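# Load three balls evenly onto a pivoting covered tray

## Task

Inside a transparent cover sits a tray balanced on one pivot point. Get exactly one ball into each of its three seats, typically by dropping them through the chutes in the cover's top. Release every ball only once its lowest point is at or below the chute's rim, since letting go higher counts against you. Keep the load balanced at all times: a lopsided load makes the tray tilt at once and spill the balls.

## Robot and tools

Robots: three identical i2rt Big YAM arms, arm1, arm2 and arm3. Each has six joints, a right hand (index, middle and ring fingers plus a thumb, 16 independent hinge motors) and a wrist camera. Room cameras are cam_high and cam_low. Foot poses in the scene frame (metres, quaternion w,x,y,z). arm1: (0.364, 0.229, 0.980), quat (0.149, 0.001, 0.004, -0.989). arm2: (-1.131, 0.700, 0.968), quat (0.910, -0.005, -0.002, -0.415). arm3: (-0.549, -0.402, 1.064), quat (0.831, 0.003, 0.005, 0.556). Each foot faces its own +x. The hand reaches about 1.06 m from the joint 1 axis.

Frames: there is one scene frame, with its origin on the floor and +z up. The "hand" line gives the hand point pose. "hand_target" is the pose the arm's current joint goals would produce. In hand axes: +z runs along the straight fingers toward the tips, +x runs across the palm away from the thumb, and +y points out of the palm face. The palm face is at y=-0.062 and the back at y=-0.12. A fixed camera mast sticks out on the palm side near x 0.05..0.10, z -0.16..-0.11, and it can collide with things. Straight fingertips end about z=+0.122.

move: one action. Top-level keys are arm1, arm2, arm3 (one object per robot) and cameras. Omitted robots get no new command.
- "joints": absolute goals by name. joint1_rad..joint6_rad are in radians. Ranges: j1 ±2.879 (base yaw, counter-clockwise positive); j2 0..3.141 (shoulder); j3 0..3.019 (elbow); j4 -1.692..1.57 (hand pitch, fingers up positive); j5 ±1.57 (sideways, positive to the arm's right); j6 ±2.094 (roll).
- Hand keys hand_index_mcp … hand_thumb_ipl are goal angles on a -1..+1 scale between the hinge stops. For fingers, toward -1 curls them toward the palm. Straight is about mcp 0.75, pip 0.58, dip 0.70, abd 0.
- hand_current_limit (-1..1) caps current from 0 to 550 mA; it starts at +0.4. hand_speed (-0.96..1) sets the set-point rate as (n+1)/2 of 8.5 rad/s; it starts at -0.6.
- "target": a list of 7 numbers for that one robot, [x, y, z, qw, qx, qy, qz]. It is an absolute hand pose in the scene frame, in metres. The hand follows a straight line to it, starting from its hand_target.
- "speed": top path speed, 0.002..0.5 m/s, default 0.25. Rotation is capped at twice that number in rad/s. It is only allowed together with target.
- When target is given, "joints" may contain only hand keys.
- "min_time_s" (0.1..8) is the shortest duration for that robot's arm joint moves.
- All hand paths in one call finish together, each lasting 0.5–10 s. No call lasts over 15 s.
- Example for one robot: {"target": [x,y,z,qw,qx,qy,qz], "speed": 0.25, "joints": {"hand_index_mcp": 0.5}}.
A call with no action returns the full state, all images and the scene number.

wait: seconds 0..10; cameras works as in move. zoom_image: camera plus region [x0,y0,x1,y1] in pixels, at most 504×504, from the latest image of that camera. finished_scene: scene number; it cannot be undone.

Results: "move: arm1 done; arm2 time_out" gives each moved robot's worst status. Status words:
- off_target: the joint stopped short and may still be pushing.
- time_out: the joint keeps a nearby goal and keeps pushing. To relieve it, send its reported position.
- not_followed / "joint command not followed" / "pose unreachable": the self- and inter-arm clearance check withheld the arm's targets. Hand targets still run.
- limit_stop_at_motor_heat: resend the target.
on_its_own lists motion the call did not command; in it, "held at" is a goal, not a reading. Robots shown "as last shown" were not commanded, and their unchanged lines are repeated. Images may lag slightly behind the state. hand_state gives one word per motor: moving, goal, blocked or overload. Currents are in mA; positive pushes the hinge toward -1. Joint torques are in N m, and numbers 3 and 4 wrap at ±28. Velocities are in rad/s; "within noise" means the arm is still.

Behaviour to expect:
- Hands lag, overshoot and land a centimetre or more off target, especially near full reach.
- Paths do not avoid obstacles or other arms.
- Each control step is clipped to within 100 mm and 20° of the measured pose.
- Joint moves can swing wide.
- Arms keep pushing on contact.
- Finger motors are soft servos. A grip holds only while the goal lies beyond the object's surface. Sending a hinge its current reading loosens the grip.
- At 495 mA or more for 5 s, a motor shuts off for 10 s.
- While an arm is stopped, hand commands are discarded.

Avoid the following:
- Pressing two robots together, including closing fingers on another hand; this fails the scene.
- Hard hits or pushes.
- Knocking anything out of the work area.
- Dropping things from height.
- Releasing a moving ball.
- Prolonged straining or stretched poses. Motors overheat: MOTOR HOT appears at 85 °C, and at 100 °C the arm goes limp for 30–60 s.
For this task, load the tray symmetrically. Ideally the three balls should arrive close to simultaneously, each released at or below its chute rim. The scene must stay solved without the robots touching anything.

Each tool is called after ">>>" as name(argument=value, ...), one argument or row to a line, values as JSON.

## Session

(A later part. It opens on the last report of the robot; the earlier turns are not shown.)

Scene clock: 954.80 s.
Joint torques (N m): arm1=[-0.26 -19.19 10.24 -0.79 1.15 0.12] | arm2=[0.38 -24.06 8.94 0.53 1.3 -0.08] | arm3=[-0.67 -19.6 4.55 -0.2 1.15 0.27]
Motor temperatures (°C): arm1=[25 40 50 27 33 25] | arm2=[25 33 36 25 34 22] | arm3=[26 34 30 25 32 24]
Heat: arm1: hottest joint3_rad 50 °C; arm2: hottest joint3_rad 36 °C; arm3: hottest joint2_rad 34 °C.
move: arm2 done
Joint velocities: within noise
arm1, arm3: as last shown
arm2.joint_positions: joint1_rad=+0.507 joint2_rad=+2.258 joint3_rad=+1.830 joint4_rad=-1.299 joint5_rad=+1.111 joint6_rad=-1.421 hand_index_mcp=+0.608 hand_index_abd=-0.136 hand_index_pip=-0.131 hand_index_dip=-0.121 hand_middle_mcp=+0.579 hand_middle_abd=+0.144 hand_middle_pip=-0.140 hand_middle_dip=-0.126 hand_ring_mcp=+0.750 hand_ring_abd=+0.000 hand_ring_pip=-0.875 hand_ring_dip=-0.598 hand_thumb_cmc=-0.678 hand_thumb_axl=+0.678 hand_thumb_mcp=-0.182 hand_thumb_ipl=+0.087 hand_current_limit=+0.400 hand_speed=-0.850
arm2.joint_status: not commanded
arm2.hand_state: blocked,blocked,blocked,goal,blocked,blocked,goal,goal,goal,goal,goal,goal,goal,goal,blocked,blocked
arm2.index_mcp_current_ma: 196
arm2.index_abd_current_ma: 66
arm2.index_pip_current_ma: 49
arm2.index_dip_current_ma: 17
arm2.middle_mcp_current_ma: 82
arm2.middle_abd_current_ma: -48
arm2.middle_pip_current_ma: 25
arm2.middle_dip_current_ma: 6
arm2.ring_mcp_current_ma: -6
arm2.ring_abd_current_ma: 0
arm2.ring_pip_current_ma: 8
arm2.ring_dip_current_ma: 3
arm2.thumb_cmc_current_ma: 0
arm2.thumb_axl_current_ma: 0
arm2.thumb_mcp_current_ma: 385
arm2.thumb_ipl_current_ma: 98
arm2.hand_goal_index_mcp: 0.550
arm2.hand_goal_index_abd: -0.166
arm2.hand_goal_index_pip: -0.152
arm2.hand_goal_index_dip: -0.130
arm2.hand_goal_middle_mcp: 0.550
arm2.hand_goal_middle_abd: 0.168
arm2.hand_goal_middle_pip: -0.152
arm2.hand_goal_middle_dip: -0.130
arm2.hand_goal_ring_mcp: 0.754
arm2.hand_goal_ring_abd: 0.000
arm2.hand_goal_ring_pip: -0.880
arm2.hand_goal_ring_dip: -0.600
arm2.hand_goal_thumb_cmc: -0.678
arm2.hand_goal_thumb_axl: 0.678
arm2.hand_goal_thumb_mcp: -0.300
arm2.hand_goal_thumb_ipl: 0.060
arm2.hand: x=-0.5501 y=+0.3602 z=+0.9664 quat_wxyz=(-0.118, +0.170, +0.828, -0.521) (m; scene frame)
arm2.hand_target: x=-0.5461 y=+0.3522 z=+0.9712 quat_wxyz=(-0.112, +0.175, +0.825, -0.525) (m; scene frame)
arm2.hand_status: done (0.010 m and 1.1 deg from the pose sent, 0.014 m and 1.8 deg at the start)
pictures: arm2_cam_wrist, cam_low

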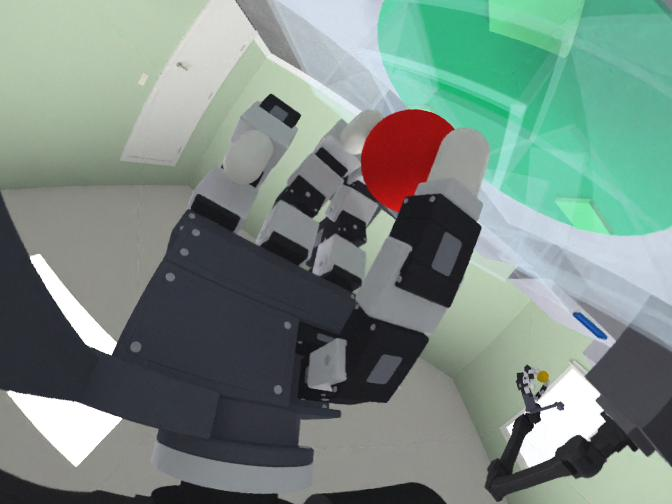

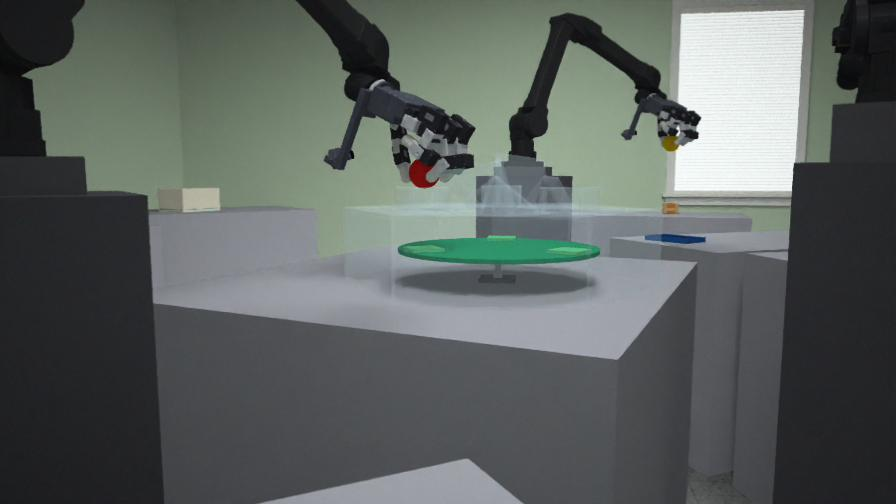

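>>> move(
  arm3={"joints":{"joint1_rad":0.60},"min_time_s":6},
  cameras=["arm3_cam_wrist","cam_high","cam_low"],
)

>>> zoom_image(
  camera="arm3_cam_wrist",
  region=[350, 0, 672, 240],
)

>>> zoom_image(
  camera="cam_low",
  region=[500, 60, 680, 240],
)

Scene clock: 967.37 s.
Joint torques (N m): arm1=[-0.21 -19.25 10.25 -0.8 1.14 0.12] | arm2=[0.38 -24.06 8.92 0.42 1.31 -0.07] | arm3=[-0.32 -19.55 4.63 -0.16 1.2 0.27]
Motor temperatures (°C): arm1=[25 40 51 27 33 25] | arm2=[25 33 36 25 34 22] | arm3=[26 34 30 25 32 24]
Heat: arm1: hottest joint3_rad 51 °C; arm2: hottest joint3_rad 36 °C; arm3: hottest joint2_rad 34 °C.
move: arm3 done
Joint velocities: within noise
arm1, arm2: as last shown
arm2.joint_positions: joint1_rad=+0.507 joint2_rad=+2.258 joint3_rad=+1.830 joint4_rad=-1.298 joint5_rad=+1.111 joint6_rad=-1.421 hand_index_mcp=+0.608 hand_index_abd=-0.136 hand_index_pip=-0.131 hand_index_dip=-0.121 hand_middle_mcp=+0.579 hand_middle_abd=+0.144 hand_middle_pip=-0.140 hand_middle_dip=-0.126 hand_ring_mcp=+0.750 hand_ring_abd=+0.000 hand_ring_pip=-0.875 hand_ring_dip=-0.598 hand_thumb_cmc=-0.678 hand_thumb_axl=+0.678 hand_thumb_mcp=-0.182 hand_thumb_ipl=+0.087 hand_current_limit=+0.400 hand_speed=-0.850
arm2.hand: x=-0.5500 y=+0.3602 z=+0.9664 quat_wxyz=(-0.118, +0.170, +0.828, -0.521) (m; scene frame)
arm2.hand_target: x=-0.5461 y=+0.3522 z=+0.9712 quat_wxyz=(-0.112, +0.176, +0.825, -0.525) (m; scene frame)
arm3.joint_positions: joint1_rad=+0.604 joint2_rad=+1.902 joint3_rad=+1.257 joint4_rad=-1.095 joint5_rad=+1.122 joint6_rad=-1.389 hand_index_mcp=+0.613 hand_index_abd=-0.135 hand_index_pip=-0.124 hand_index_dip=-0.117 hand_middle_mcp=+0.569 hand_middle_abd=+0.147 hand_middle_pip=-0.144 hand_middle_dip=-0.127 hand_ring_mcp=+0.750 hand_ring_abd=+0.001 hand_ring_pip=-0.876 hand_ring_dip=-0.597 hand_thumb_cmc=-0.680 hand_thumb_axl=+0.677 hand_thumb_mcp=-0.176 hand_thumb_ipl=+0.085 hand_current_limit=+0.400 hand_speed=-0.850
arm3.joint_status: all done
arm3.hand_state: blocked,blocked,blocked,goal,goal,blocked,goal,goal,goal,goal,goal,goal,goal,goal,blocked,blocked
arm3.index_mcp_current_ma: 276
arm3.index_abd_current_ma: 100
arm3.index_pip_current_ma: 103
arm3.index_dip_current_ma: 46
arm3.middle_mcp_current_ma: 73
arm3.middle_abd_current_ma: -64
arm3.middle_pip_current_ma: 24
arm3.middle_dip_current_ma: 9
arm3.ring_mcp_current_ma: -14
arm3.ring_abd_current_ma: 2
arm3.ring_pip_current_ma: 10
arm3.ring_dip_current_ma: 8
arm3.thumb_cmc_current_ma: -5
arm3.thumb_axl_current_ma: -3
arm3.thumb_mcp_current_ma: 385
arm3.thumb_ipl_current_ma: 128
arm3.hand_goal_index_mcp: 0.550
arm3.hand_goal_index_abd: -0.166
arm3.hand_goal_index_pip: -0.152
arm3.hand_goal_index_dip: -0.130
arm3.hand_goal_middle_mcp: 0.550
arm3.hand_goal_middle_abd: 0.168
arm3.hand_goal_middle_pip: -0.152
arm3.hand_goal_middle_dip: -0.130
arm3.hand_goal_ring_mcp: 0.754
arm3.hand_goal_ring_abd: 0.000
arm3.hand_goal_ring_pip: -0.880
arm3.hand_goal_ring_dip: -0.600
arm3.hand_goal_thumb_cmc: -0.678
arm3.hand_goal_thumb_axl: 0.678
arm3.hand_goal_thumb_mcp: -0.300
arm3.hand_goal_thumb_ipl: 0.060
arm3.hand: x=-0.5381 y=+0.1268 z=+1.0760 quat_wxyz=(+0.398, -0.639, +0.557, -0.350) (m; scene frame)
arm3.hand_target: x=-0.5348 y=+0.1255 z=+1.0877 quat_wxyz=(+0.403, -0.633, +0.563, -0.347) (m; scene frame)
arm3.hand_status: not commanded
pictures: arm3_cam_wrist, cam_high, cam_low

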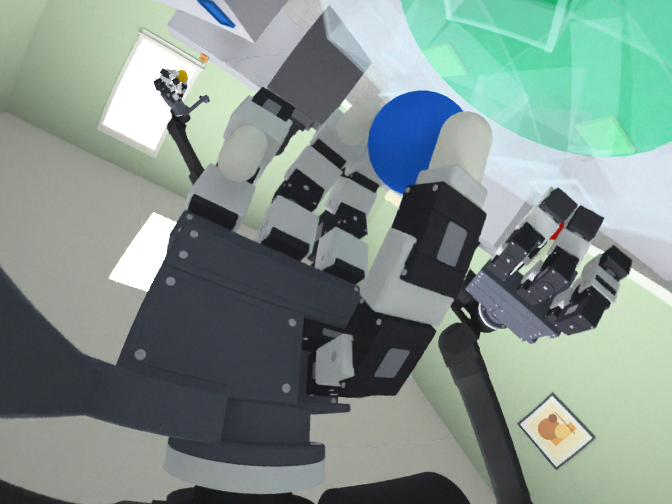

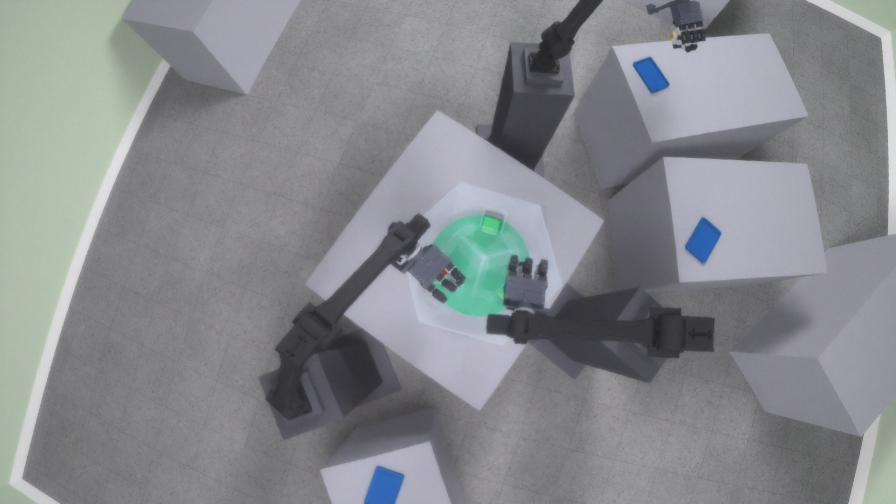

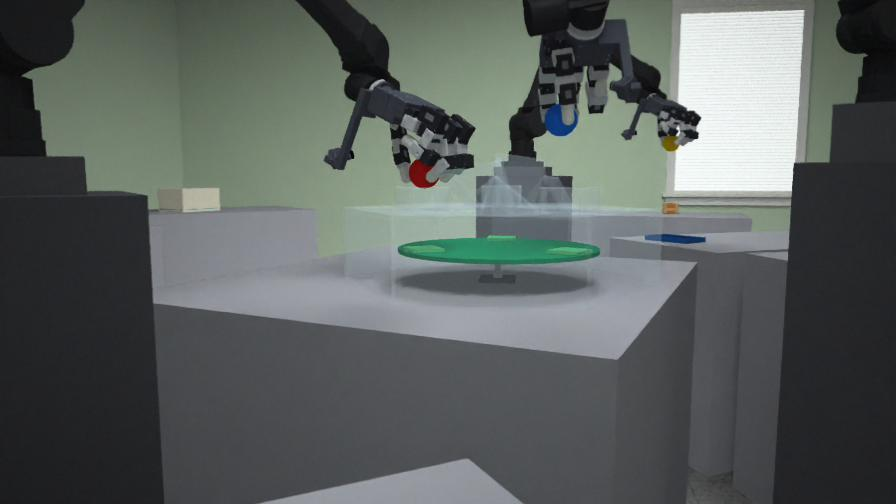

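Scaled by 1.565 from the camera's 672x504 image, which has a finer 960x720 frame.

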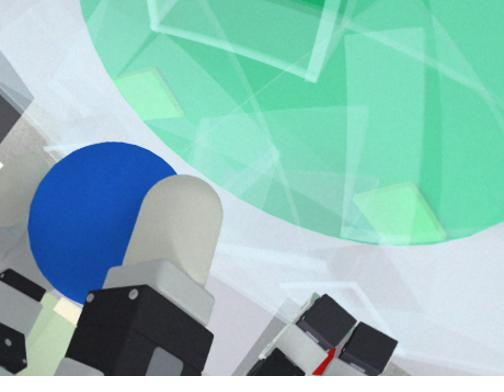

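Scaled by 2.800.

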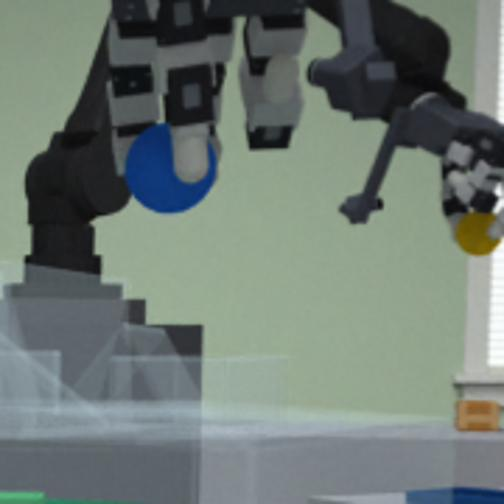

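>>> move(
  arm3={"target":[-0.536,0.108,1.0,0.4024,-0.6317,0.5589,-0.3560],"speed":0.08},
  cameras=["arm3_cam_wrist","cam_high","cam_low"],
)

>>> zoom_image(
  camera="arm3_cam_wrist",
  region=[350, 0, 672, 240],
)

>>> zoom_image(
  camera="cam_low",
  region=[500, 100, 680, 280],
)

Scene clock: 979.77 s.
Joint torques (N m): arm1=[-0.09 -19.14 10.21 -0.77 1.13 0.09] | arm2=[0.32 -24.06 8.92 0.44 1.31 -0.08] | arm3=[0.5 -16.21 3.86 0.65 1.27 0.3]
Motor temperatures (°C): arm1=[25 40 51 27 33 25] | arm2=[25 33 35 25 34 22] | arm3=[26 34 30 25 32 24]
Heat: arm1: hottest joint3_rad 51 °C; arm2: hottest joint3_rad 35 °C; arm3: hottest joint2_rad 34 °C.
move: arm3 done
Joint velocities: within noise
arm1.joint_positions: joint1_rad=+2.014 joint2_rad=+1.981 joint3_rad=+1.648 joint4_rad=-1.439 joint5_rad=+1.124 joint6_rad=-1.391 hand_index_mcp=+0.580 hand_index_abd=-0.138 hand_index_pip=-0.143 hand_index_dip=-0.127 hand_middle_mcp=+0.622 hand_middle_abd=+0.145 hand_middle_pip=-0.128 hand_middle_dip=-0.119 hand_ring_mcp=+0.751 hand_ring_abd=+0.001 hand_ring_pip=-0.876 hand_ring_dip=-0.598 hand_thumb_cmc=-0.669 hand_thumb_axl=+0.682 hand_thumb_mcp=-0.184 hand_thumb_ipl=+0.086 hand_current_limit=+0.400 hand_speed=-0.850
arm1.joint_status: not commanded
arm1.hand_state: blocked,blocked,goal,goal,blocked,blocked,blocked,goal,goal,goal,goal,goal,goal,goal,blocked,blocked
arm1.index_mcp_current_ma: 89
arm1.index_abd_current_ma: 64
arm1.index_pip_current_ma: 17
arm1.index_dip_current_ma: 5
arm1.middle_mcp_current_ma: 266
arm1.middle_abd_current_ma: -51
arm1.middle_pip_current_ma: 62
arm1.middle_dip_current_ma: 24
arm1.ring_mcp_current_ma: -6
arm1.ring_abd_current_ma: 1
arm1.ring_pip_current_ma: 8
arm1.ring_dip_current_ma: 3
arm1.thumb_cmc_current_ma: 19
arm1.thumb_axl_current_ma: 7
arm1.thumb_mcp_current_ma: 385
arm1.thumb_ipl_current_ma: 99
arm1.hand_goal_index_mcp: 0.550
arm1.hand_goal_index_abd: -0.166
arm1.hand_goal_index_pip: -0.152
arm1.hand_goal_index_dip: -0.130
arm1.hand_goal_middle_mcp: 0.550
arm1.hand_goal_middle_abd: 0.168
arm1.hand_goal_middle_pip: -0.152
arm1.hand_goal_middle_dip: -0.130
arm1.hand_goal_ring_mcp: 0.754
arm1.hand_goal_ring_abd: 0.000
arm1.hand_goal_ring_pip: -0.880
arm1.hand_goal_ring_dip: -0.600
arm1.hand_goal_thumb_cmc: -0.678
arm1.hand_goal_thumb_axl: 0.678
arm1.hand_goal_thumb_mcp: -0.300
arm1.hand_goal_thumb_ipl: 0.060
arm1.hand: x=+0.6714 y=-0.2885 z=+1.0785 quat_wxyz=(-0.250, +0.359, +0.765, -0.473) (m; scene frame)
arm1.hand_target: x=+0.6796 y=-0.3025 z=+1.1156 quat_wxyz=(-0.220, +0.383, +0.754, -0.486) (m; scene frame)
arm1.hand_status: not commanded
arm2: as last shown
arm3.joint_positions: joint1_rad=+0.604 joint2_rad=+2.004 joint3_rad=+1.175 joint4_rad=-0.951 joint5_rad=+1.129 joint6_rad=-1.348 hand_index_mcp=+0.613 hand_index_abd=-0.135 hand_index_pip=-0.124 hand_index_dip=-0.116 hand_middle_mcp=+0.569 hand_middle_abd=+0.147 hand_middle_pip=-0.144 hand_middle_dip=-0.127 hand_ring_mcp=+0.750 hand_ring_abd=+0.001 hand_ring_pip=-0.876 hand_ring_dip=-0.597 hand_thumb_cmc=-0.680 hand_thumb_axl=+0.677 hand_thumb_mcp=-0.176 hand_thumb_ipl=+0.085 hand_current_limit=+0.400 hand_speed=-0.850
arm3.joint_status: not commanded
arm3.hand_state: blocked,blocked,blocked,goal,goal,blocked,goal,goal,goal,goal,goal,goal,goal,goal,blocked,blocked
arm3.index_mcp_current_ma: 276
arm3.index_abd_current_ma: 100
arm3.index_pip_current_ma: 103
arm3.index_dip_current_ma: 46
arm3.middle_mcp_current_ma: 73
arm3.middle_abd_current_ma: -64
arm3.middle_pip_current_ma: 24
arm3.middle_dip_current_ma: 9
arm3.ring_mcp_current_ma: -14
arm3.ring_abd_current_ma: 2
arm3.ring_pip_current_ma: 10
arm3.ring_dip_current_ma: 8
arm3.thumb_cmc_current_ma: -4
arm3.thumb_axl_current_ma: -3
arm3.thumb_mcp_current_ma: 385
arm3.thumb_ipl_current_ma: 128
arm3.hand_goal_index_mcp: 0.550
arm3.hand_goal_index_abd: -0.166
arm3.hand_goal_index_pip: -0.152
arm3.hand_goal_index_dip: -0.130
arm3.hand_goal_middle_mcp: 0.550
arm3.hand_goal_middle_abd: 0.168
arm3.hand_goal_middle_pip: -0.152
arm3.hand_goal_middle_dip: -0.130
arm3.hand_goal_ring_mcp: 0.754
arm3.hand_goal_ring_abd: 0.000
arm3.hand_goal_ring_pip: -0.880
arm3.hand_goal_ring_dip: -0.600
arm3.hand_goal_thumb_cmc: -0.678
arm3.hand_goal_thumb_axl: 0.678
arm3.hand_goal_thumb_mcp: -0.300
arm3.hand_goal_thumb_ipl: 0.060
arm3.hand: x=-0.5333 y=+0.1082 z=+1.0046 quat_wxyz=(+0.398, -0.633, +0.560, -0.357) (m; scene frame)
arm3.hand_target: x=-0.5361 y=+0.1080 z=+1.0001 quat_wxyz=(+0.402, -0.632, +0.559, -0.356) (m; scene frame)
arm3.hand_status: done (0.005 m and 0.6 deg from the pose sent, 0.078 m and 1.2 deg at the start)
pictures: arm3_cam_wrist, cam_high, cam_low

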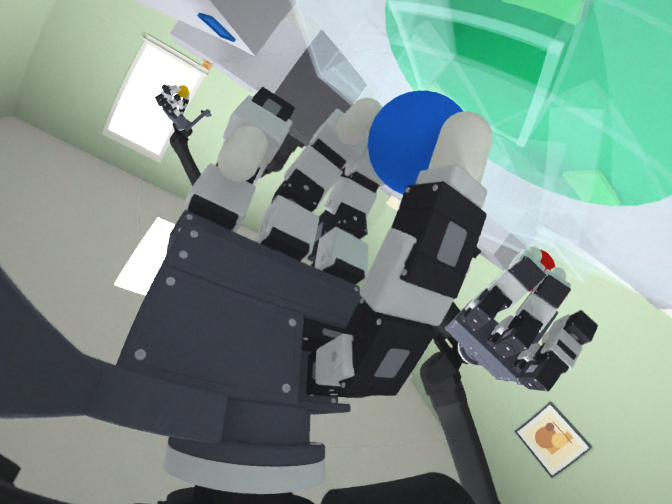

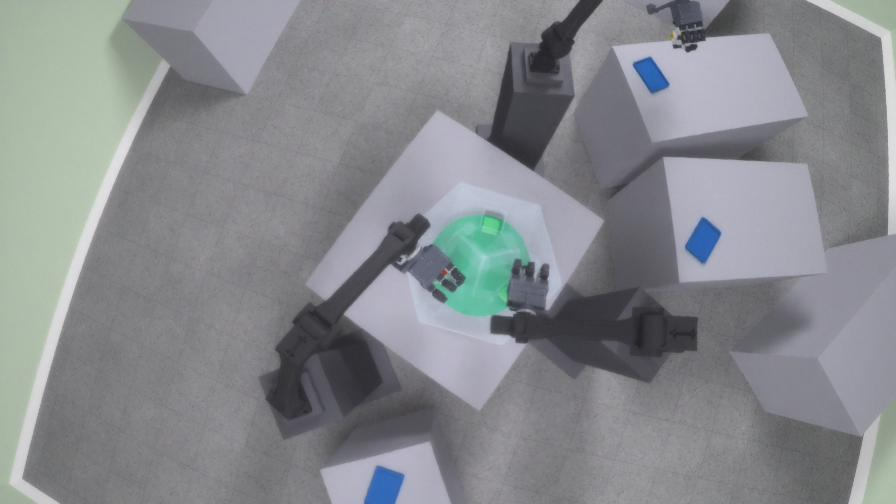

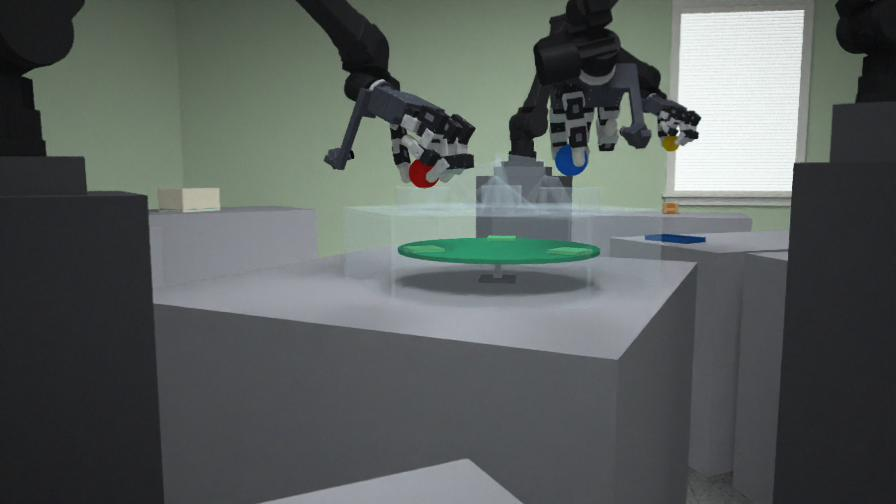

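Scaled by 1.565 from the camera's 672x504 image, which has a finer 960x720 frame.

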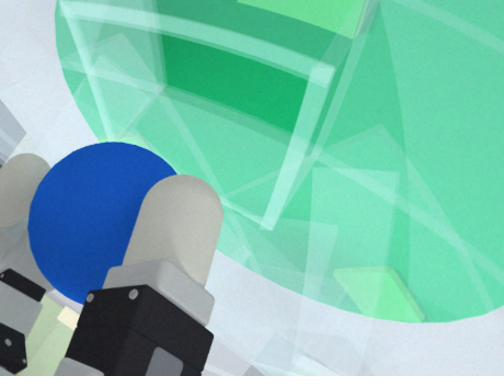

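Scaled by 2.800.

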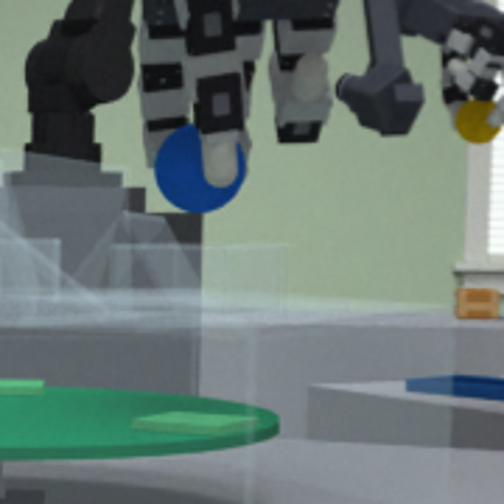

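>>> zoom_image(
  camera="cam_high",
  region=[480, 230, 580, 330],
)

Scaled by 5.040.

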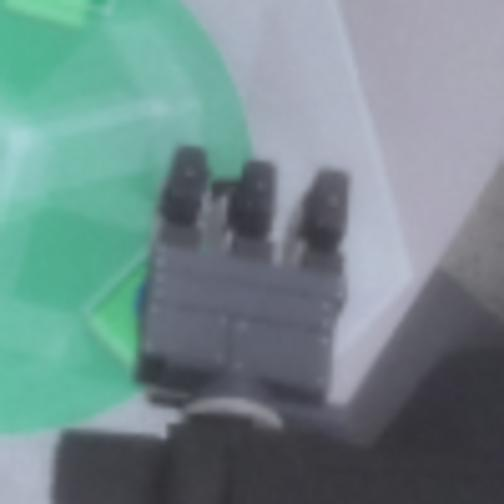

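>>> move(
  arm3={"target":[-0.542,0.106,0.972,0.4024,-0.6317,0.5589,-0.3560],"speed":0.05},
  cameras=["arm3_cam_wrist","cam_low"],
)

>>> zoom_image(
  camera="arm3_cam_wrist",
  region=[350, 0, 672, 240],
)

>>> zoom_image(
  camera="cam_low",
  region=[500, 100, 680, 280],
)

Scene clock: 1043.10 s.
Joint torques (N m): arm1=[-0.15 -19.19 10.28 -0.75 1.14 0.12] | arm2=[0.44 -24.12 8.92 0.42 1.3 -0.07] | arm3=[0.56 -16.38 3.55 0.58 1.16 0.28]
Motor temperatures (°C): arm1=[25 41 52 27 34 25] | arm2=[25 33 34 25 35 22] | arm3=[26 33 29 25 33 24]
Heat: arm1: hottest joint3_rad 52 °C; arm2: hottest joint5_rad 35 °C; arm3: hottest joint2_rad 33 °C.
move: arm3 done
Joint velocities: within noise
arm1, arm2: as last shown
arm3.joint_positions: joint1_rad=+0.615 joint2_rad=+2.063 joint3_rad=+1.175 joint4_rad=-0.918 joint5_rad=+1.129 joint6_rad=-1.320 hand_index_mcp=+0.613 hand_index_abd=-0.135 hand_index_pip=-0.124 hand_index_dip=-0.116 hand_middle_mcp=+0.569 hand_middle_abd=+0.147 hand_middle_pip=-0.144 hand_middle_dip=-0.127 hand_ring_mcp=+0.750 hand_ring_abd=+0.001 hand_ring_pip=-0.876 hand_ring_dip=-0.597 hand_thumb_cmc=-0.680 hand_thumb_axl=+0.677 hand_thumb_mcp=-0.176 hand_thumb_ipl=+0.085 hand_current_limit=+0.400 hand_speed=-0.850
arm3.joint_status: not commanded
arm3.hand_state: blocked,blocked,blocked,goal,goal,blocked,goal,goal,goal,goal,goal,goal,goal,goal,blocked,blocked
arm3.index_mcp_current_ma: 276
arm3.index_abd_current_ma: 100
arm3.index_pip_current_ma: 103
arm3.index_dip_current_ma: 46
arm3.middle_mcp_current_ma: 73
arm3.middle_abd_current_ma: -64
arm3.middle_pip_current_ma: 24
arm3.middle_dip_current_ma: 9
arm3.ring_mcp_current_ma: -14
arm3.ring_abd_current_ma: 2
arm3.ring_pip_current_ma: 10
arm3.ring_dip_current_ma: 8
arm3.thumb_cmc_current_ma: -4
arm3.thumb_axl_current_ma: -3
arm3.thumb_mcp_current_ma: 385
arm3.thumb_ipl_current_ma: 128
arm3.hand_goal_index_mcp: 0.550
arm3.hand_goal_index_abd: -0.166
arm3.hand_goal_index_pip: -0.152
arm3.hand_goal_index_dip: -0.130
arm3.hand_goal_middle_mcp: 0.550
arm3.hand_goal_middle_abd: 0.168
arm3.hand_goal_middle_pip: -0.152
arm3.hand_goal_middle_dip: -0.130
arm3.hand_goal_ring_mcp: 0.754
arm3.hand_goal_ring_abd: 0.000
arm3.hand_goal_ring_pip: -0.880
arm3.hand_goal_ring_dip: -0.600
arm3.hand_goal_thumb_cmc: -0.678
arm3.hand_goal_thumb_axl: 0.678
arm3.hand_goal_thumb_mcp: -0.300
arm3.hand_goal_thumb_ipl: 0.060
arm3.hand: x=-0.5383 y=+0.1064 z=+0.9772 quat_wxyz=(+0.398, -0.632, +0.560, -0.358) (m; scene frame)
arm3.hand_target: x=-0.5419 y=+0.1060 z=+0.9721 quat_wxyz=(+0.402, -0.632, +0.559, -0.356) (m; scene frame)
arm3.hand_status: done (0.006 m and 0.5 deg from the pose sent, 0.034 m and 0.6 deg at the start)
pictures: arm3_cam_wrist, cam_low

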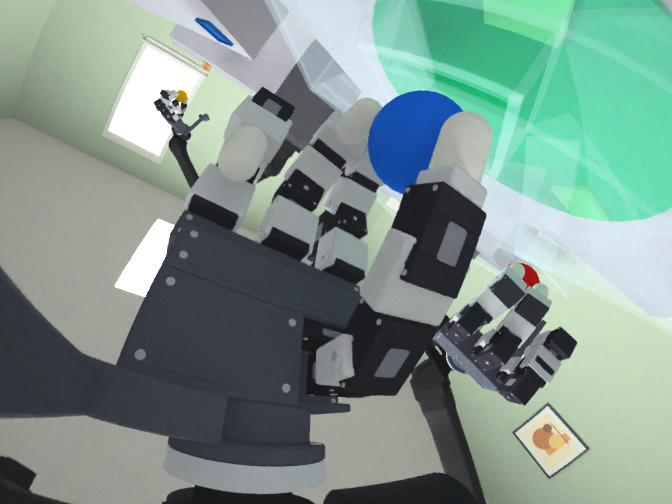

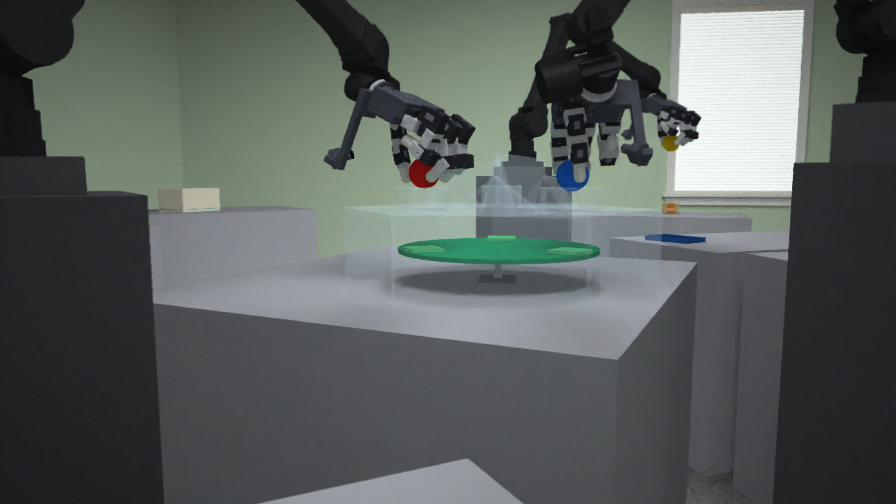

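Scaled by 1.565 from the camera's 672x504 image, which has a finer 960x720 frame.

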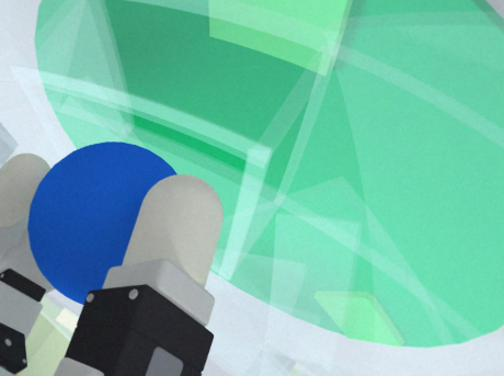

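Scaled by 2.800.

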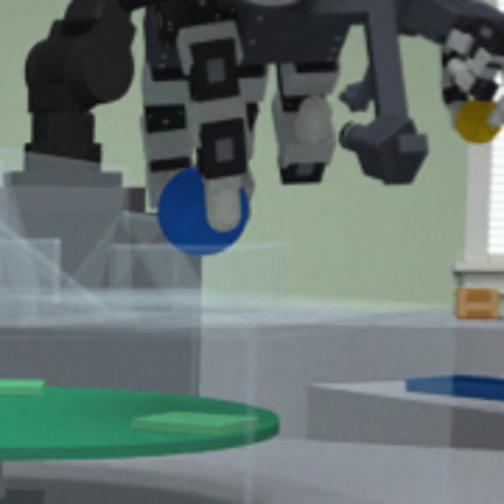

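>>> move(
  arm1={"joints":{"joint1_rad":-0.141,"joint2_rad":2.114,"joint3_rad":1.878,"joint4_rad":-1.51},"min_time_s":5},
  cameras=["cam_high","cam_low","arm1_cam_wrist","arm3_cam_wrist"],
)

Scene clock: 1089.03 s.
Joint torques (N m): arm1=[0.56 -17.44 10.73 -0.72 1.22 0.11] | arm2=[0.32 -24 8.94 0.44 1.3 -0.08] | arm3=[0.56 -16.26 3.55 0.58 1.16 0.27]
Motor temperatures (°C): arm1=[25 40 53 27 34 25] | arm2=[25 34 34 25 35 22] | arm3=[26 34 29 25 33 24]
Heat: arm1: hottest joint3_rad 53 °C; arm2: hottest joint5_rad 35 °C; arm3: hottest joint2_rad 34 °C.
move: arm1 done
Joint velocities: within noise
arm1.joint_positions: joint1_rad=-0.148 joint2_rad=+2.097 joint3_rad=+1.822 joint4_rad=-1.500 joint5_rad=+1.122 joint6_rad=-1.390 hand_index_mcp=+0.579 hand_index_abd=-0.138 hand_index_pip=-0.143 hand_index_dip=-0.127 hand_middle_mcp=+0.621 hand_middle_abd=+0.145 hand_middle_pip=-0.127 hand_middle_dip=-0.119 hand_ring_mcp=+0.751 hand_ring_abd=+0.001 hand_ring_pip=-0.876 hand_ring_dip=-0.598 hand_thumb_cmc=-0.669 hand_thumb_axl=+0.682 hand_thumb_mcp=-0.184 hand_thumb_ipl=+0.087 hand_current_limit=+0.400 hand_speed=-0.850
arm1.joint_status: all done
arm1.hand_state: blocked,blocked,goal,goal,blocked,blocked,blocked,goal,goal,goal,goal,goal,goal,goal,blocked,blocked
arm1.index_mcp_current_ma: 84
arm1.index_abd_current_ma: 64
arm1.index_pip_current_ma: 19
arm1.index_dip_current_ma: 5
arm1.middle_mcp_current_ma: 260
arm1.middle_abd_current_ma: -51
arm1.middle_pip_current_ma: 64
arm1.middle_dip_current_ma: 24
arm1.ring_mcp_current_ma: -6
arm1.ring_abd_current_ma: 1
arm1.ring_pip_current_ma: 8
arm1.ring_dip_current_ma: 3
arm1.thumb_cmc_current_ma: 19
arm1.thumb_axl_current_ma: 7
arm1.thumb_mcp_current_ma: 385
arm1.thumb_ipl_current_ma: 104
arm1.hand_goal_index_mcp: 0.550
arm1.hand_goal_index_abd: -0.166
arm1.hand_goal_index_pip: -0.152
arm1.hand_goal_index_dip: -0.130
arm1.hand_goal_middle_mcp: 0.550
arm1.hand_goal_middle_abd: 0.168
arm1.hand_goal_middle_pip: -0.152
arm1.hand_goal_middle_dip: -0.130
arm1.hand_goal_ring_mcp: 0.754
arm1.hand_goal_ring_abd: 0.000
arm1.hand_goal_ring_pip: -0.880
arm1.hand_goal_ring_dip: -0.600
arm1.hand_goal_thumb_cmc: -0.678
arm1.hand_goal_thumb_axl: 0.678
arm1.hand_goal_thumb_mcp: -0.300
arm1.hand_goal_thumb_ipl: 0.060
arm1.hand: x=-0.2782 y=+0.2538 z=+1.0754 quat_wxyz=(-0.539, +0.841, +0.042, -0.002) (m; scene frame)
arm1.hand_target: x=-0.2947 y=+0.2472 z=+1.0860 quat_wxyz=(-0.540, +0.841, +0.033, -0.020) (m; scene frame)
arm1.hand_status: not commanded
arm2, arm3: as last shown
arm3.joint_positions: joint1_rad=+0.615 joint2_rad=+2.063 joint3_rad=+1.175 joint4_rad=-0.918 joint5_rad=+1.129 joint6_rad=-1.319 hand_index_mcp=+0.613 hand_index_abd=-0.135 hand_index_pip=-0.124 hand_index_dip=-0.116 hand_middle_mcp=+0.569 hand_middle_abd=+0.147 hand_middle_pip=-0.144 hand_middle_dip=-0.127 hand_ring_mcp=+0.750 hand_ring_abd=+0.001 hand_ring_pip=-0.876 hand_ring_dip=-0.597 hand_thumb_cmc=-0.680 hand_thumb_axl=+0.677 hand_thumb_mcp=-0.176 hand_thumb_ipl=+0.085 hand_current_limit=+0.400 hand_speed=-0.850
arm3.hand: x=-0.5383 y=+0.1064 z=+0.9773 quat_wxyz=(+0.398, -0.632, +0.560, -0.358) (m; scene frame)
pictures: arm1_cam_wrist, arm3_cam_wrist, cam_high, cam_low

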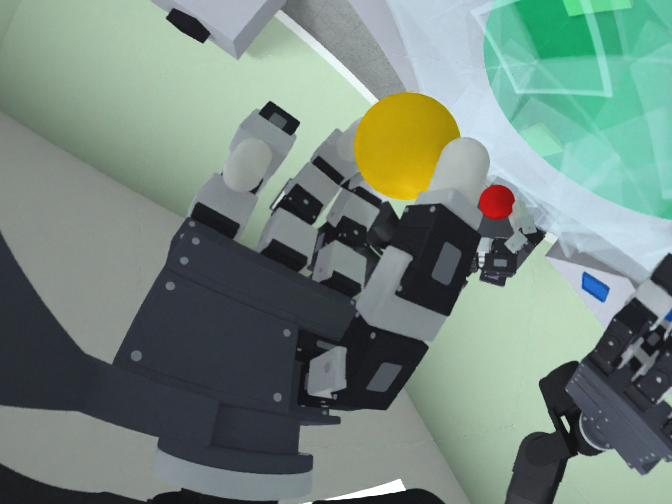

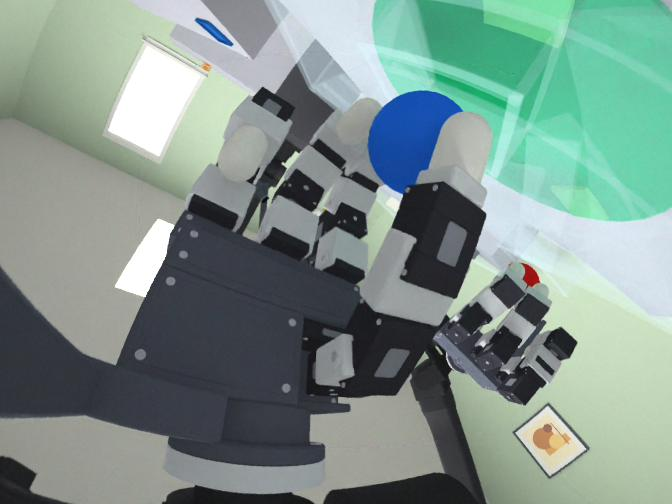

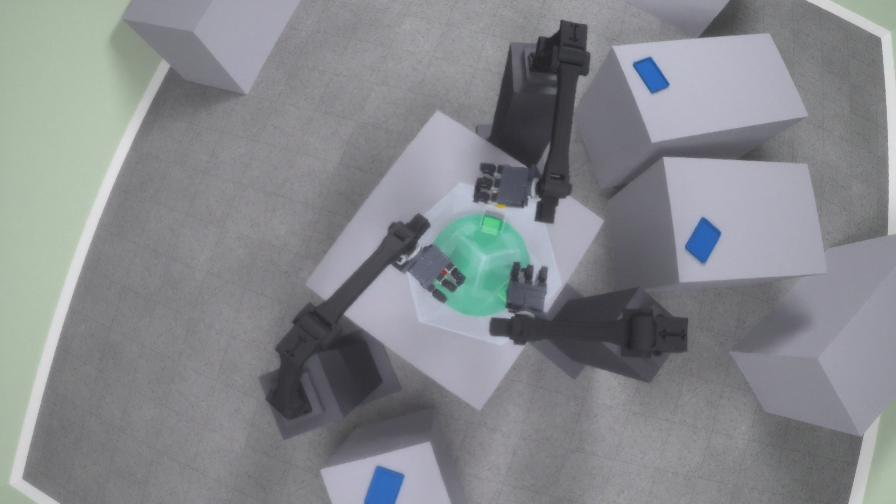

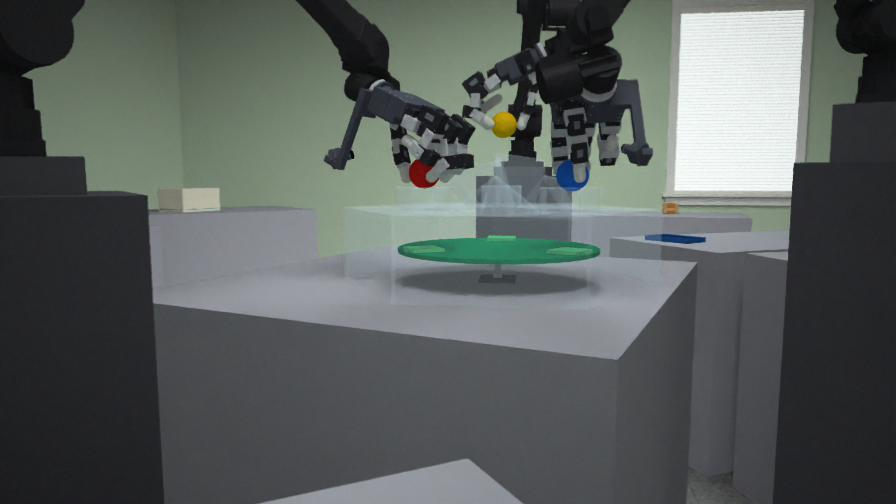

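>>> move(
  arm1={"target":[-0.327,0.247,1.01,0.5370,-0.8430,-0.0295,0.0188],"speed":0.08},
  cameras=["cam_high","cam_low","arm1_cam_wrist"],
)

>>> zoom_image(
  camera="arm1_cam_wrist",
  region=[330, 0, 672, 240],
)

>>> zoom_image(
  camera="cam_low",
  region=[360, 100, 640, 260],
)

Scene clock: 1097.07 s.
Joint torques (N m): arm1=[-0.15 -19.19 10.25 -0.06 1.16 0.03] | arm2=[0.32 -24 8.92 0.43 1.31 -0.07] | arm3=[0.56 -16.32 3.55 0.58 1.16 0.27]
Motor temperatures (°C): arm1=[25 39 54 27 34 25] | arm2=[25 34 34 25 35 22] | arm3=[26 34 29 25 33 24]
Heat: arm1: hottest joint3_rad 54 °C; arm2: hottest joint5_rad 35 °C; arm3: hottest joint2_rad 34 °C.
move: arm1 off_target
Joint velocities: within noise
arm1.joint_positions: joint1_rad=-0.148 joint2_rad=+2.249 joint3_rad=+1.883 joint4_rad=-1.417 joint5_rad=+1.117 joint6_rad=-1.390 hand_index_mcp=+0.579 hand_index_abd=-0.138 hand_index_pip=-0.143 hand_index_dip=-0.127 hand_middle_mcp=+0.621 hand_middle_abd=+0.145 hand_middle_pip=-0.127 hand_middle_dip=-0.119 hand_ring_mcp=+0.751 hand_ring_abd=+0.001 hand_ring_pip=-0.876 hand_ring_dip=-0.598 hand_thumb_cmc=-0.669 hand_thumb_axl=+0.682 hand_thumb_mcp=-0.184 hand_thumb_ipl=+0.087 hand_current_limit=+0.400 hand_speed=-0.850
arm1.joint_status: not commanded
arm1.hand_state: blocked,blocked,goal,goal,blocked,blocked,blocked,goal,goal,goal,goal,goal,goal,goal,blocked,blocked
arm1.index_mcp_current_ma: 84
arm1.index_abd_current_ma: 64
arm1.index_pip_current_ma: 19
arm1.index_dip_current_ma: 5
arm1.middle_mcp_current_ma: 260
arm1.middle_abd_current_ma: -51
arm1.middle_pip_current_ma: 64
arm1.middle_dip_current_ma: 24
arm1.ring_mcp_current_ma: -6
arm1.ring_abd_current_ma: 1
arm1.ring_pip_current_ma: 8
arm1.ring_dip_current_ma: 3
arm1.thumb_cmc_current_ma: 19
arm1.thumb_axl_current_ma: 7
arm1.thumb_mcp_current_ma: 385
arm1.thumb_ipl_current_ma: 104
arm1.hand_goal_index_mcp: 0.550
arm1.hand_goal_index_abd: -0.166
arm1.hand_goal_index_pip: -0.152
arm1.hand_goal_index_dip: -0.130
arm1.hand_goal_middle_mcp: 0.550
arm1.hand_goal_middle_abd: 0.168
arm1.hand_goal_middle_pip: -0.152
arm1.hand_goal_middle_dip: -0.130
arm1.hand_goal_ring_mcp: 0.754
arm1.hand_goal_ring_abd: 0.000
arm1.hand_goal_ring_pip: -0.880
arm1.hand_goal_ring_dip: -0.600
arm1.hand_goal_thumb_cmc: -0.678
arm1.hand_goal_thumb_axl: 0.678
arm1.hand_goal_thumb_mcp: -0.300
arm1.hand_goal_thumb_ipl: 0.060
arm1.hand: x=-0.3063 y=+0.2493 z=+1.0003 quat_wxyz=(-0.538, +0.842, +0.044, +0.002) (m; scene frame)
arm1.hand_target: x=-0.3259 y=+0.2470 z=+1.0106 quat_wxyz=(-0.537, +0.843, +0.030, -0.019) (m; scene frame)
arm1.hand_status: off_target (0.023 m and 3.0 deg from the pose sent, 0.082 m and 2.5 deg at the start)
arm2, arm3: as last shown
pictures: arm1_cam_wrist, cam_high, cam_low

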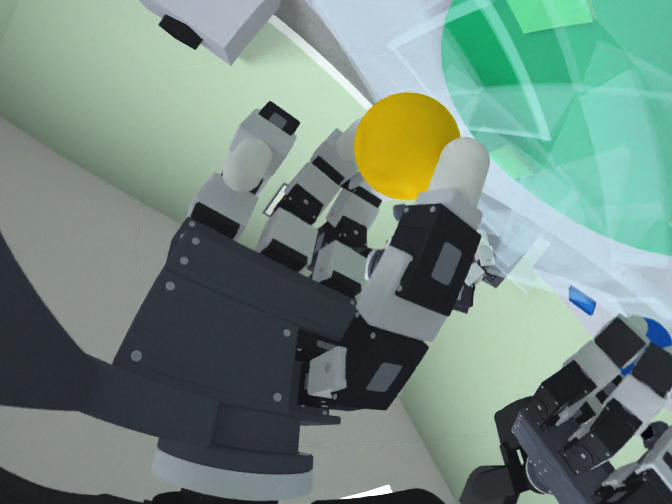

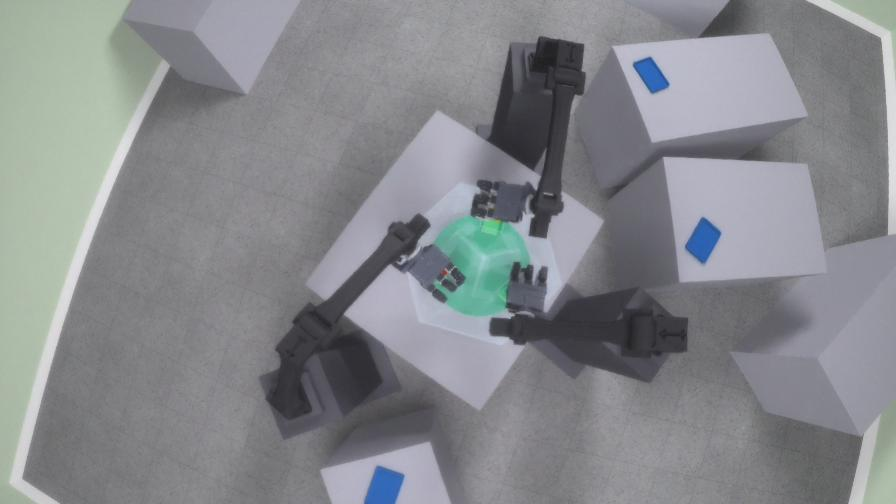

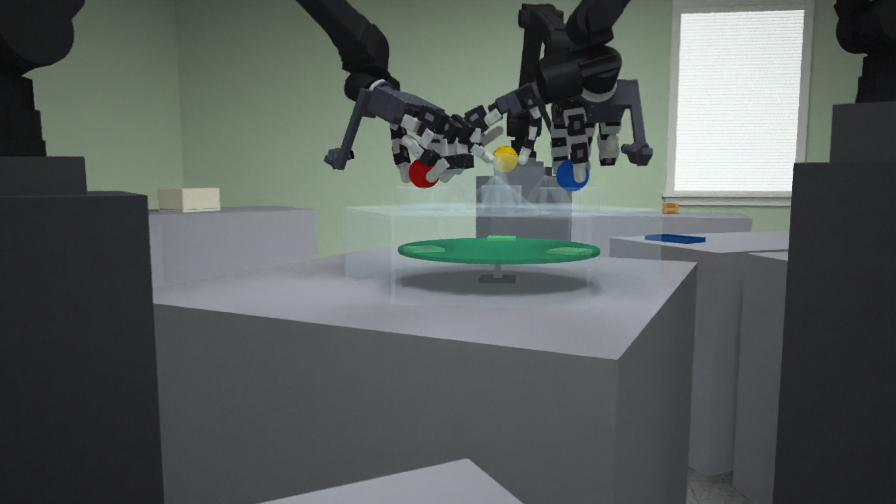

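Scaled by 1.474 from the camera's 672x504 image, which has a finer 960x720 frame.

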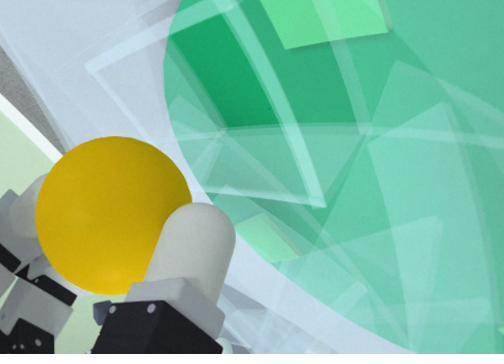

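Scaled by 1.800.

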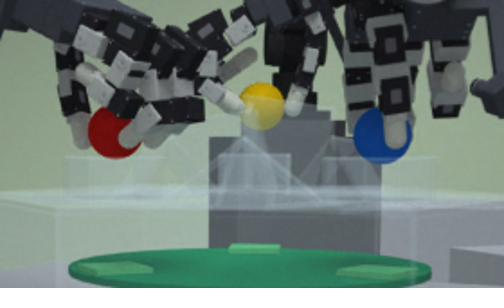

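>>> zoom_image(
  camera="arm1_cam_wrist",
  region=[380, 0, 560, 150],
)

Scaled by 2.800 from the camera's 672x504 image, which has a finer 960x720 frame.

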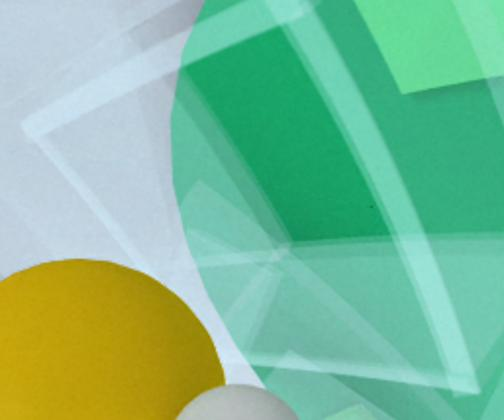

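>>> move(
  arm1={"target":[-0.337,0.2535,0.982,0.5370,-0.8430,-0.0295,0.0188],"speed":0.05},
  cameras=["cam_low","arm1_cam_wrist","arm3_cam_wrist"],
)

>>> zoom_image(
  camera="arm1_cam_wrist",
  region=[380, 0, 560, 150],
)

>>> zoom_image(
  camera="arm3_cam_wrist",
  region=[380, 0, 560, 150],
)

>>> zoom_image(
  camera="cam_low",
  region=[400, 140, 600, 220],
)

Scene clock: 1137.40 s.
Joint torques (N m): arm1=[-1.03 -19.72 10.15 0.08 1.26 -0.15] | arm2=[0.32 -24 8.92 0.44 1.3 -0.08] | arm3=[0.5 -16.32 3.55 0.59 1.16 0.27]
Motor temperatures (°C): arm1=[25 42 57 27 34 25] | arm2=[25 34 34 25 36 22] | arm3=[26 34 29 25 33 24]
Heat: arm1: hottest joint3_rad 57 °C; arm2: hottest joint5_rad 36 °C; arm3: hottest joint2_rad 34 °C.
move: arm1 off_target
Joint velocities: within noise
arm1.joint_positions: joint1_rad=-0.150 joint2_rad=+2.300 joint3_rad=+1.898 joint4_rad=-1.360 joint5_rad=+1.117 joint6_rad=-1.401 hand_index_mcp=+0.579 hand_index_abd=-0.138 hand_index_pip=-0.143 hand_index_dip=-0.127 hand_middle_mcp=+0.621 hand_middle_abd=+0.145 hand_middle_pip=-0.127 hand_middle_dip=-0.119 hand_ring_mcp=+0.751 hand_ring_abd=+0.001 hand_ring_pip=-0.876 hand_ring_dip=-0.598 hand_thumb_cmc=-0.669 hand_thumb_axl=+0.682 hand_thumb_mcp=-0.184 hand_thumb_ipl=+0.087 hand_current_limit=+0.400 hand_speed=-0.850
arm1.joint_status: not commanded
arm1.hand_state: blocked,blocked,goal,goal,blocked,blocked,blocked,goal,goal,goal,goal,goal,goal,goal,blocked,blocked
arm1.index_mcp_current_ma: 84
arm1.index_abd_current_ma: 64
arm1.index_pip_current_ma: 19
arm1.index_dip_current_ma: 5
arm1.middle_mcp_current_ma: 260
arm1.middle_abd_current_ma: -51
arm1.middle_pip_current_ma: 64
arm1.middle_dip_current_ma: 24
arm1.ring_mcp_current_ma: -6
arm1.ring_abd_current_ma: 1
arm1.ring_pip_current_ma: 8
arm1.ring_dip_current_ma: 3
arm1.thumb_cmc_current_ma: 19
arm1.thumb_axl_current_ma: 7
arm1.thumb_mcp_current_ma: 385
arm1.thumb_ipl_current_ma: 104
arm1.hand_goal_index_mcp: 0.550
arm1.hand_goal_index_abd: -0.166
arm1.hand_goal_index_pip: -0.152
arm1.hand_goal_index_dip: -0.130
arm1.hand_goal_middle_mcp: 0.550
arm1.hand_goal_middle_abd: 0.168
arm1.hand_goal_middle_pip: -0.152
arm1.hand_goal_middle_dip: -0.130
arm1.hand_goal_ring_mcp: 0.754
arm1.hand_goal_ring_abd: 0.000
arm1.hand_goal_ring_pip: -0.880
arm1.hand_goal_ring_dip: -0.600
arm1.hand_goal_thumb_cmc: -0.678
arm1.hand_goal_thumb_axl: 0.678
arm1.hand_goal_thumb_mcp: -0.300
arm1.hand_goal_thumb_ipl: 0.060
arm1.hand: x=-0.3172 y=+0.2489 z=+0.9721 quat_wxyz=(-0.537, +0.843, +0.042, -0.003) (m; scene frame)
arm1.hand_target: x=-0.3359 y=+0.2537 z=+0.9824 quat_wxyz=(-0.537, +0.843, +0.029, -0.019) (m; scene frame)
arm1.hand_status: off_target (0.023 m and 2.3 deg from the pose sent, 0.036 m and 3.0 deg at the start)
arm2, arm3: as last shown
pictures: arm1_cam_wrist, arm3_cam_wrist, cam_low

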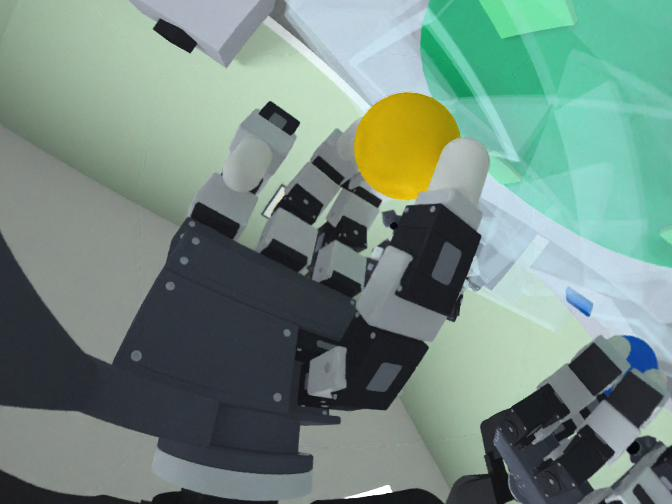

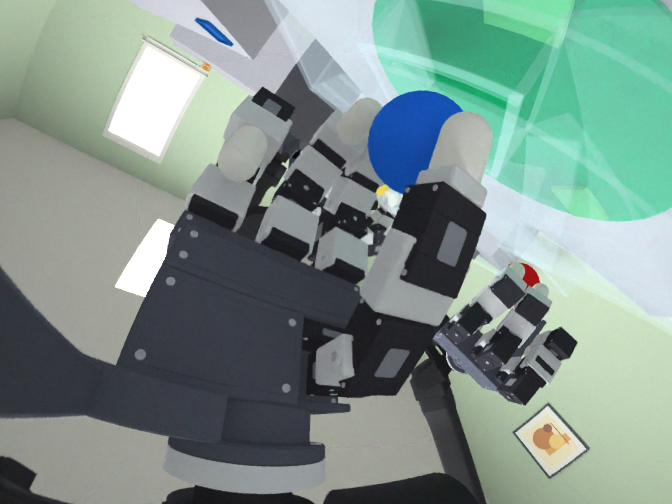

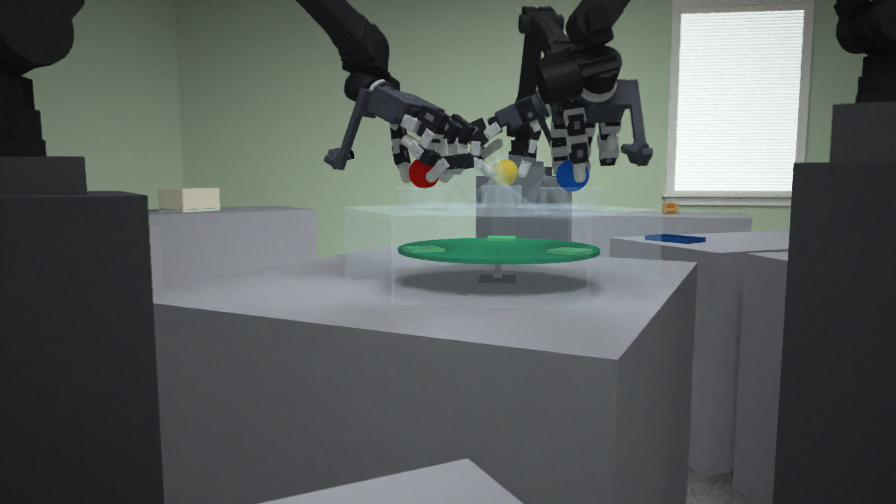

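Scaled by 2.800 from the camera's 672x504 image, which has a finer 960x720 frame.

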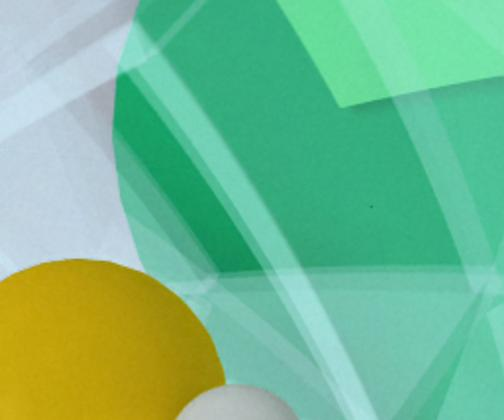

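Scaled by 2.800 from the camera's 672x504 image, which has a finer 960x720 frame.

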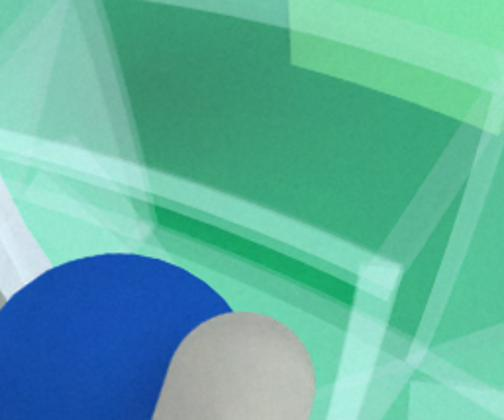

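Scaled by 2.520.

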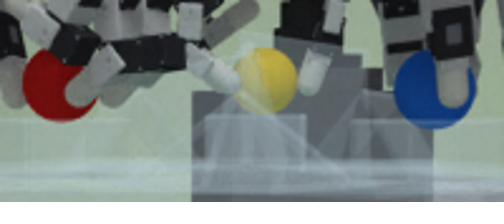

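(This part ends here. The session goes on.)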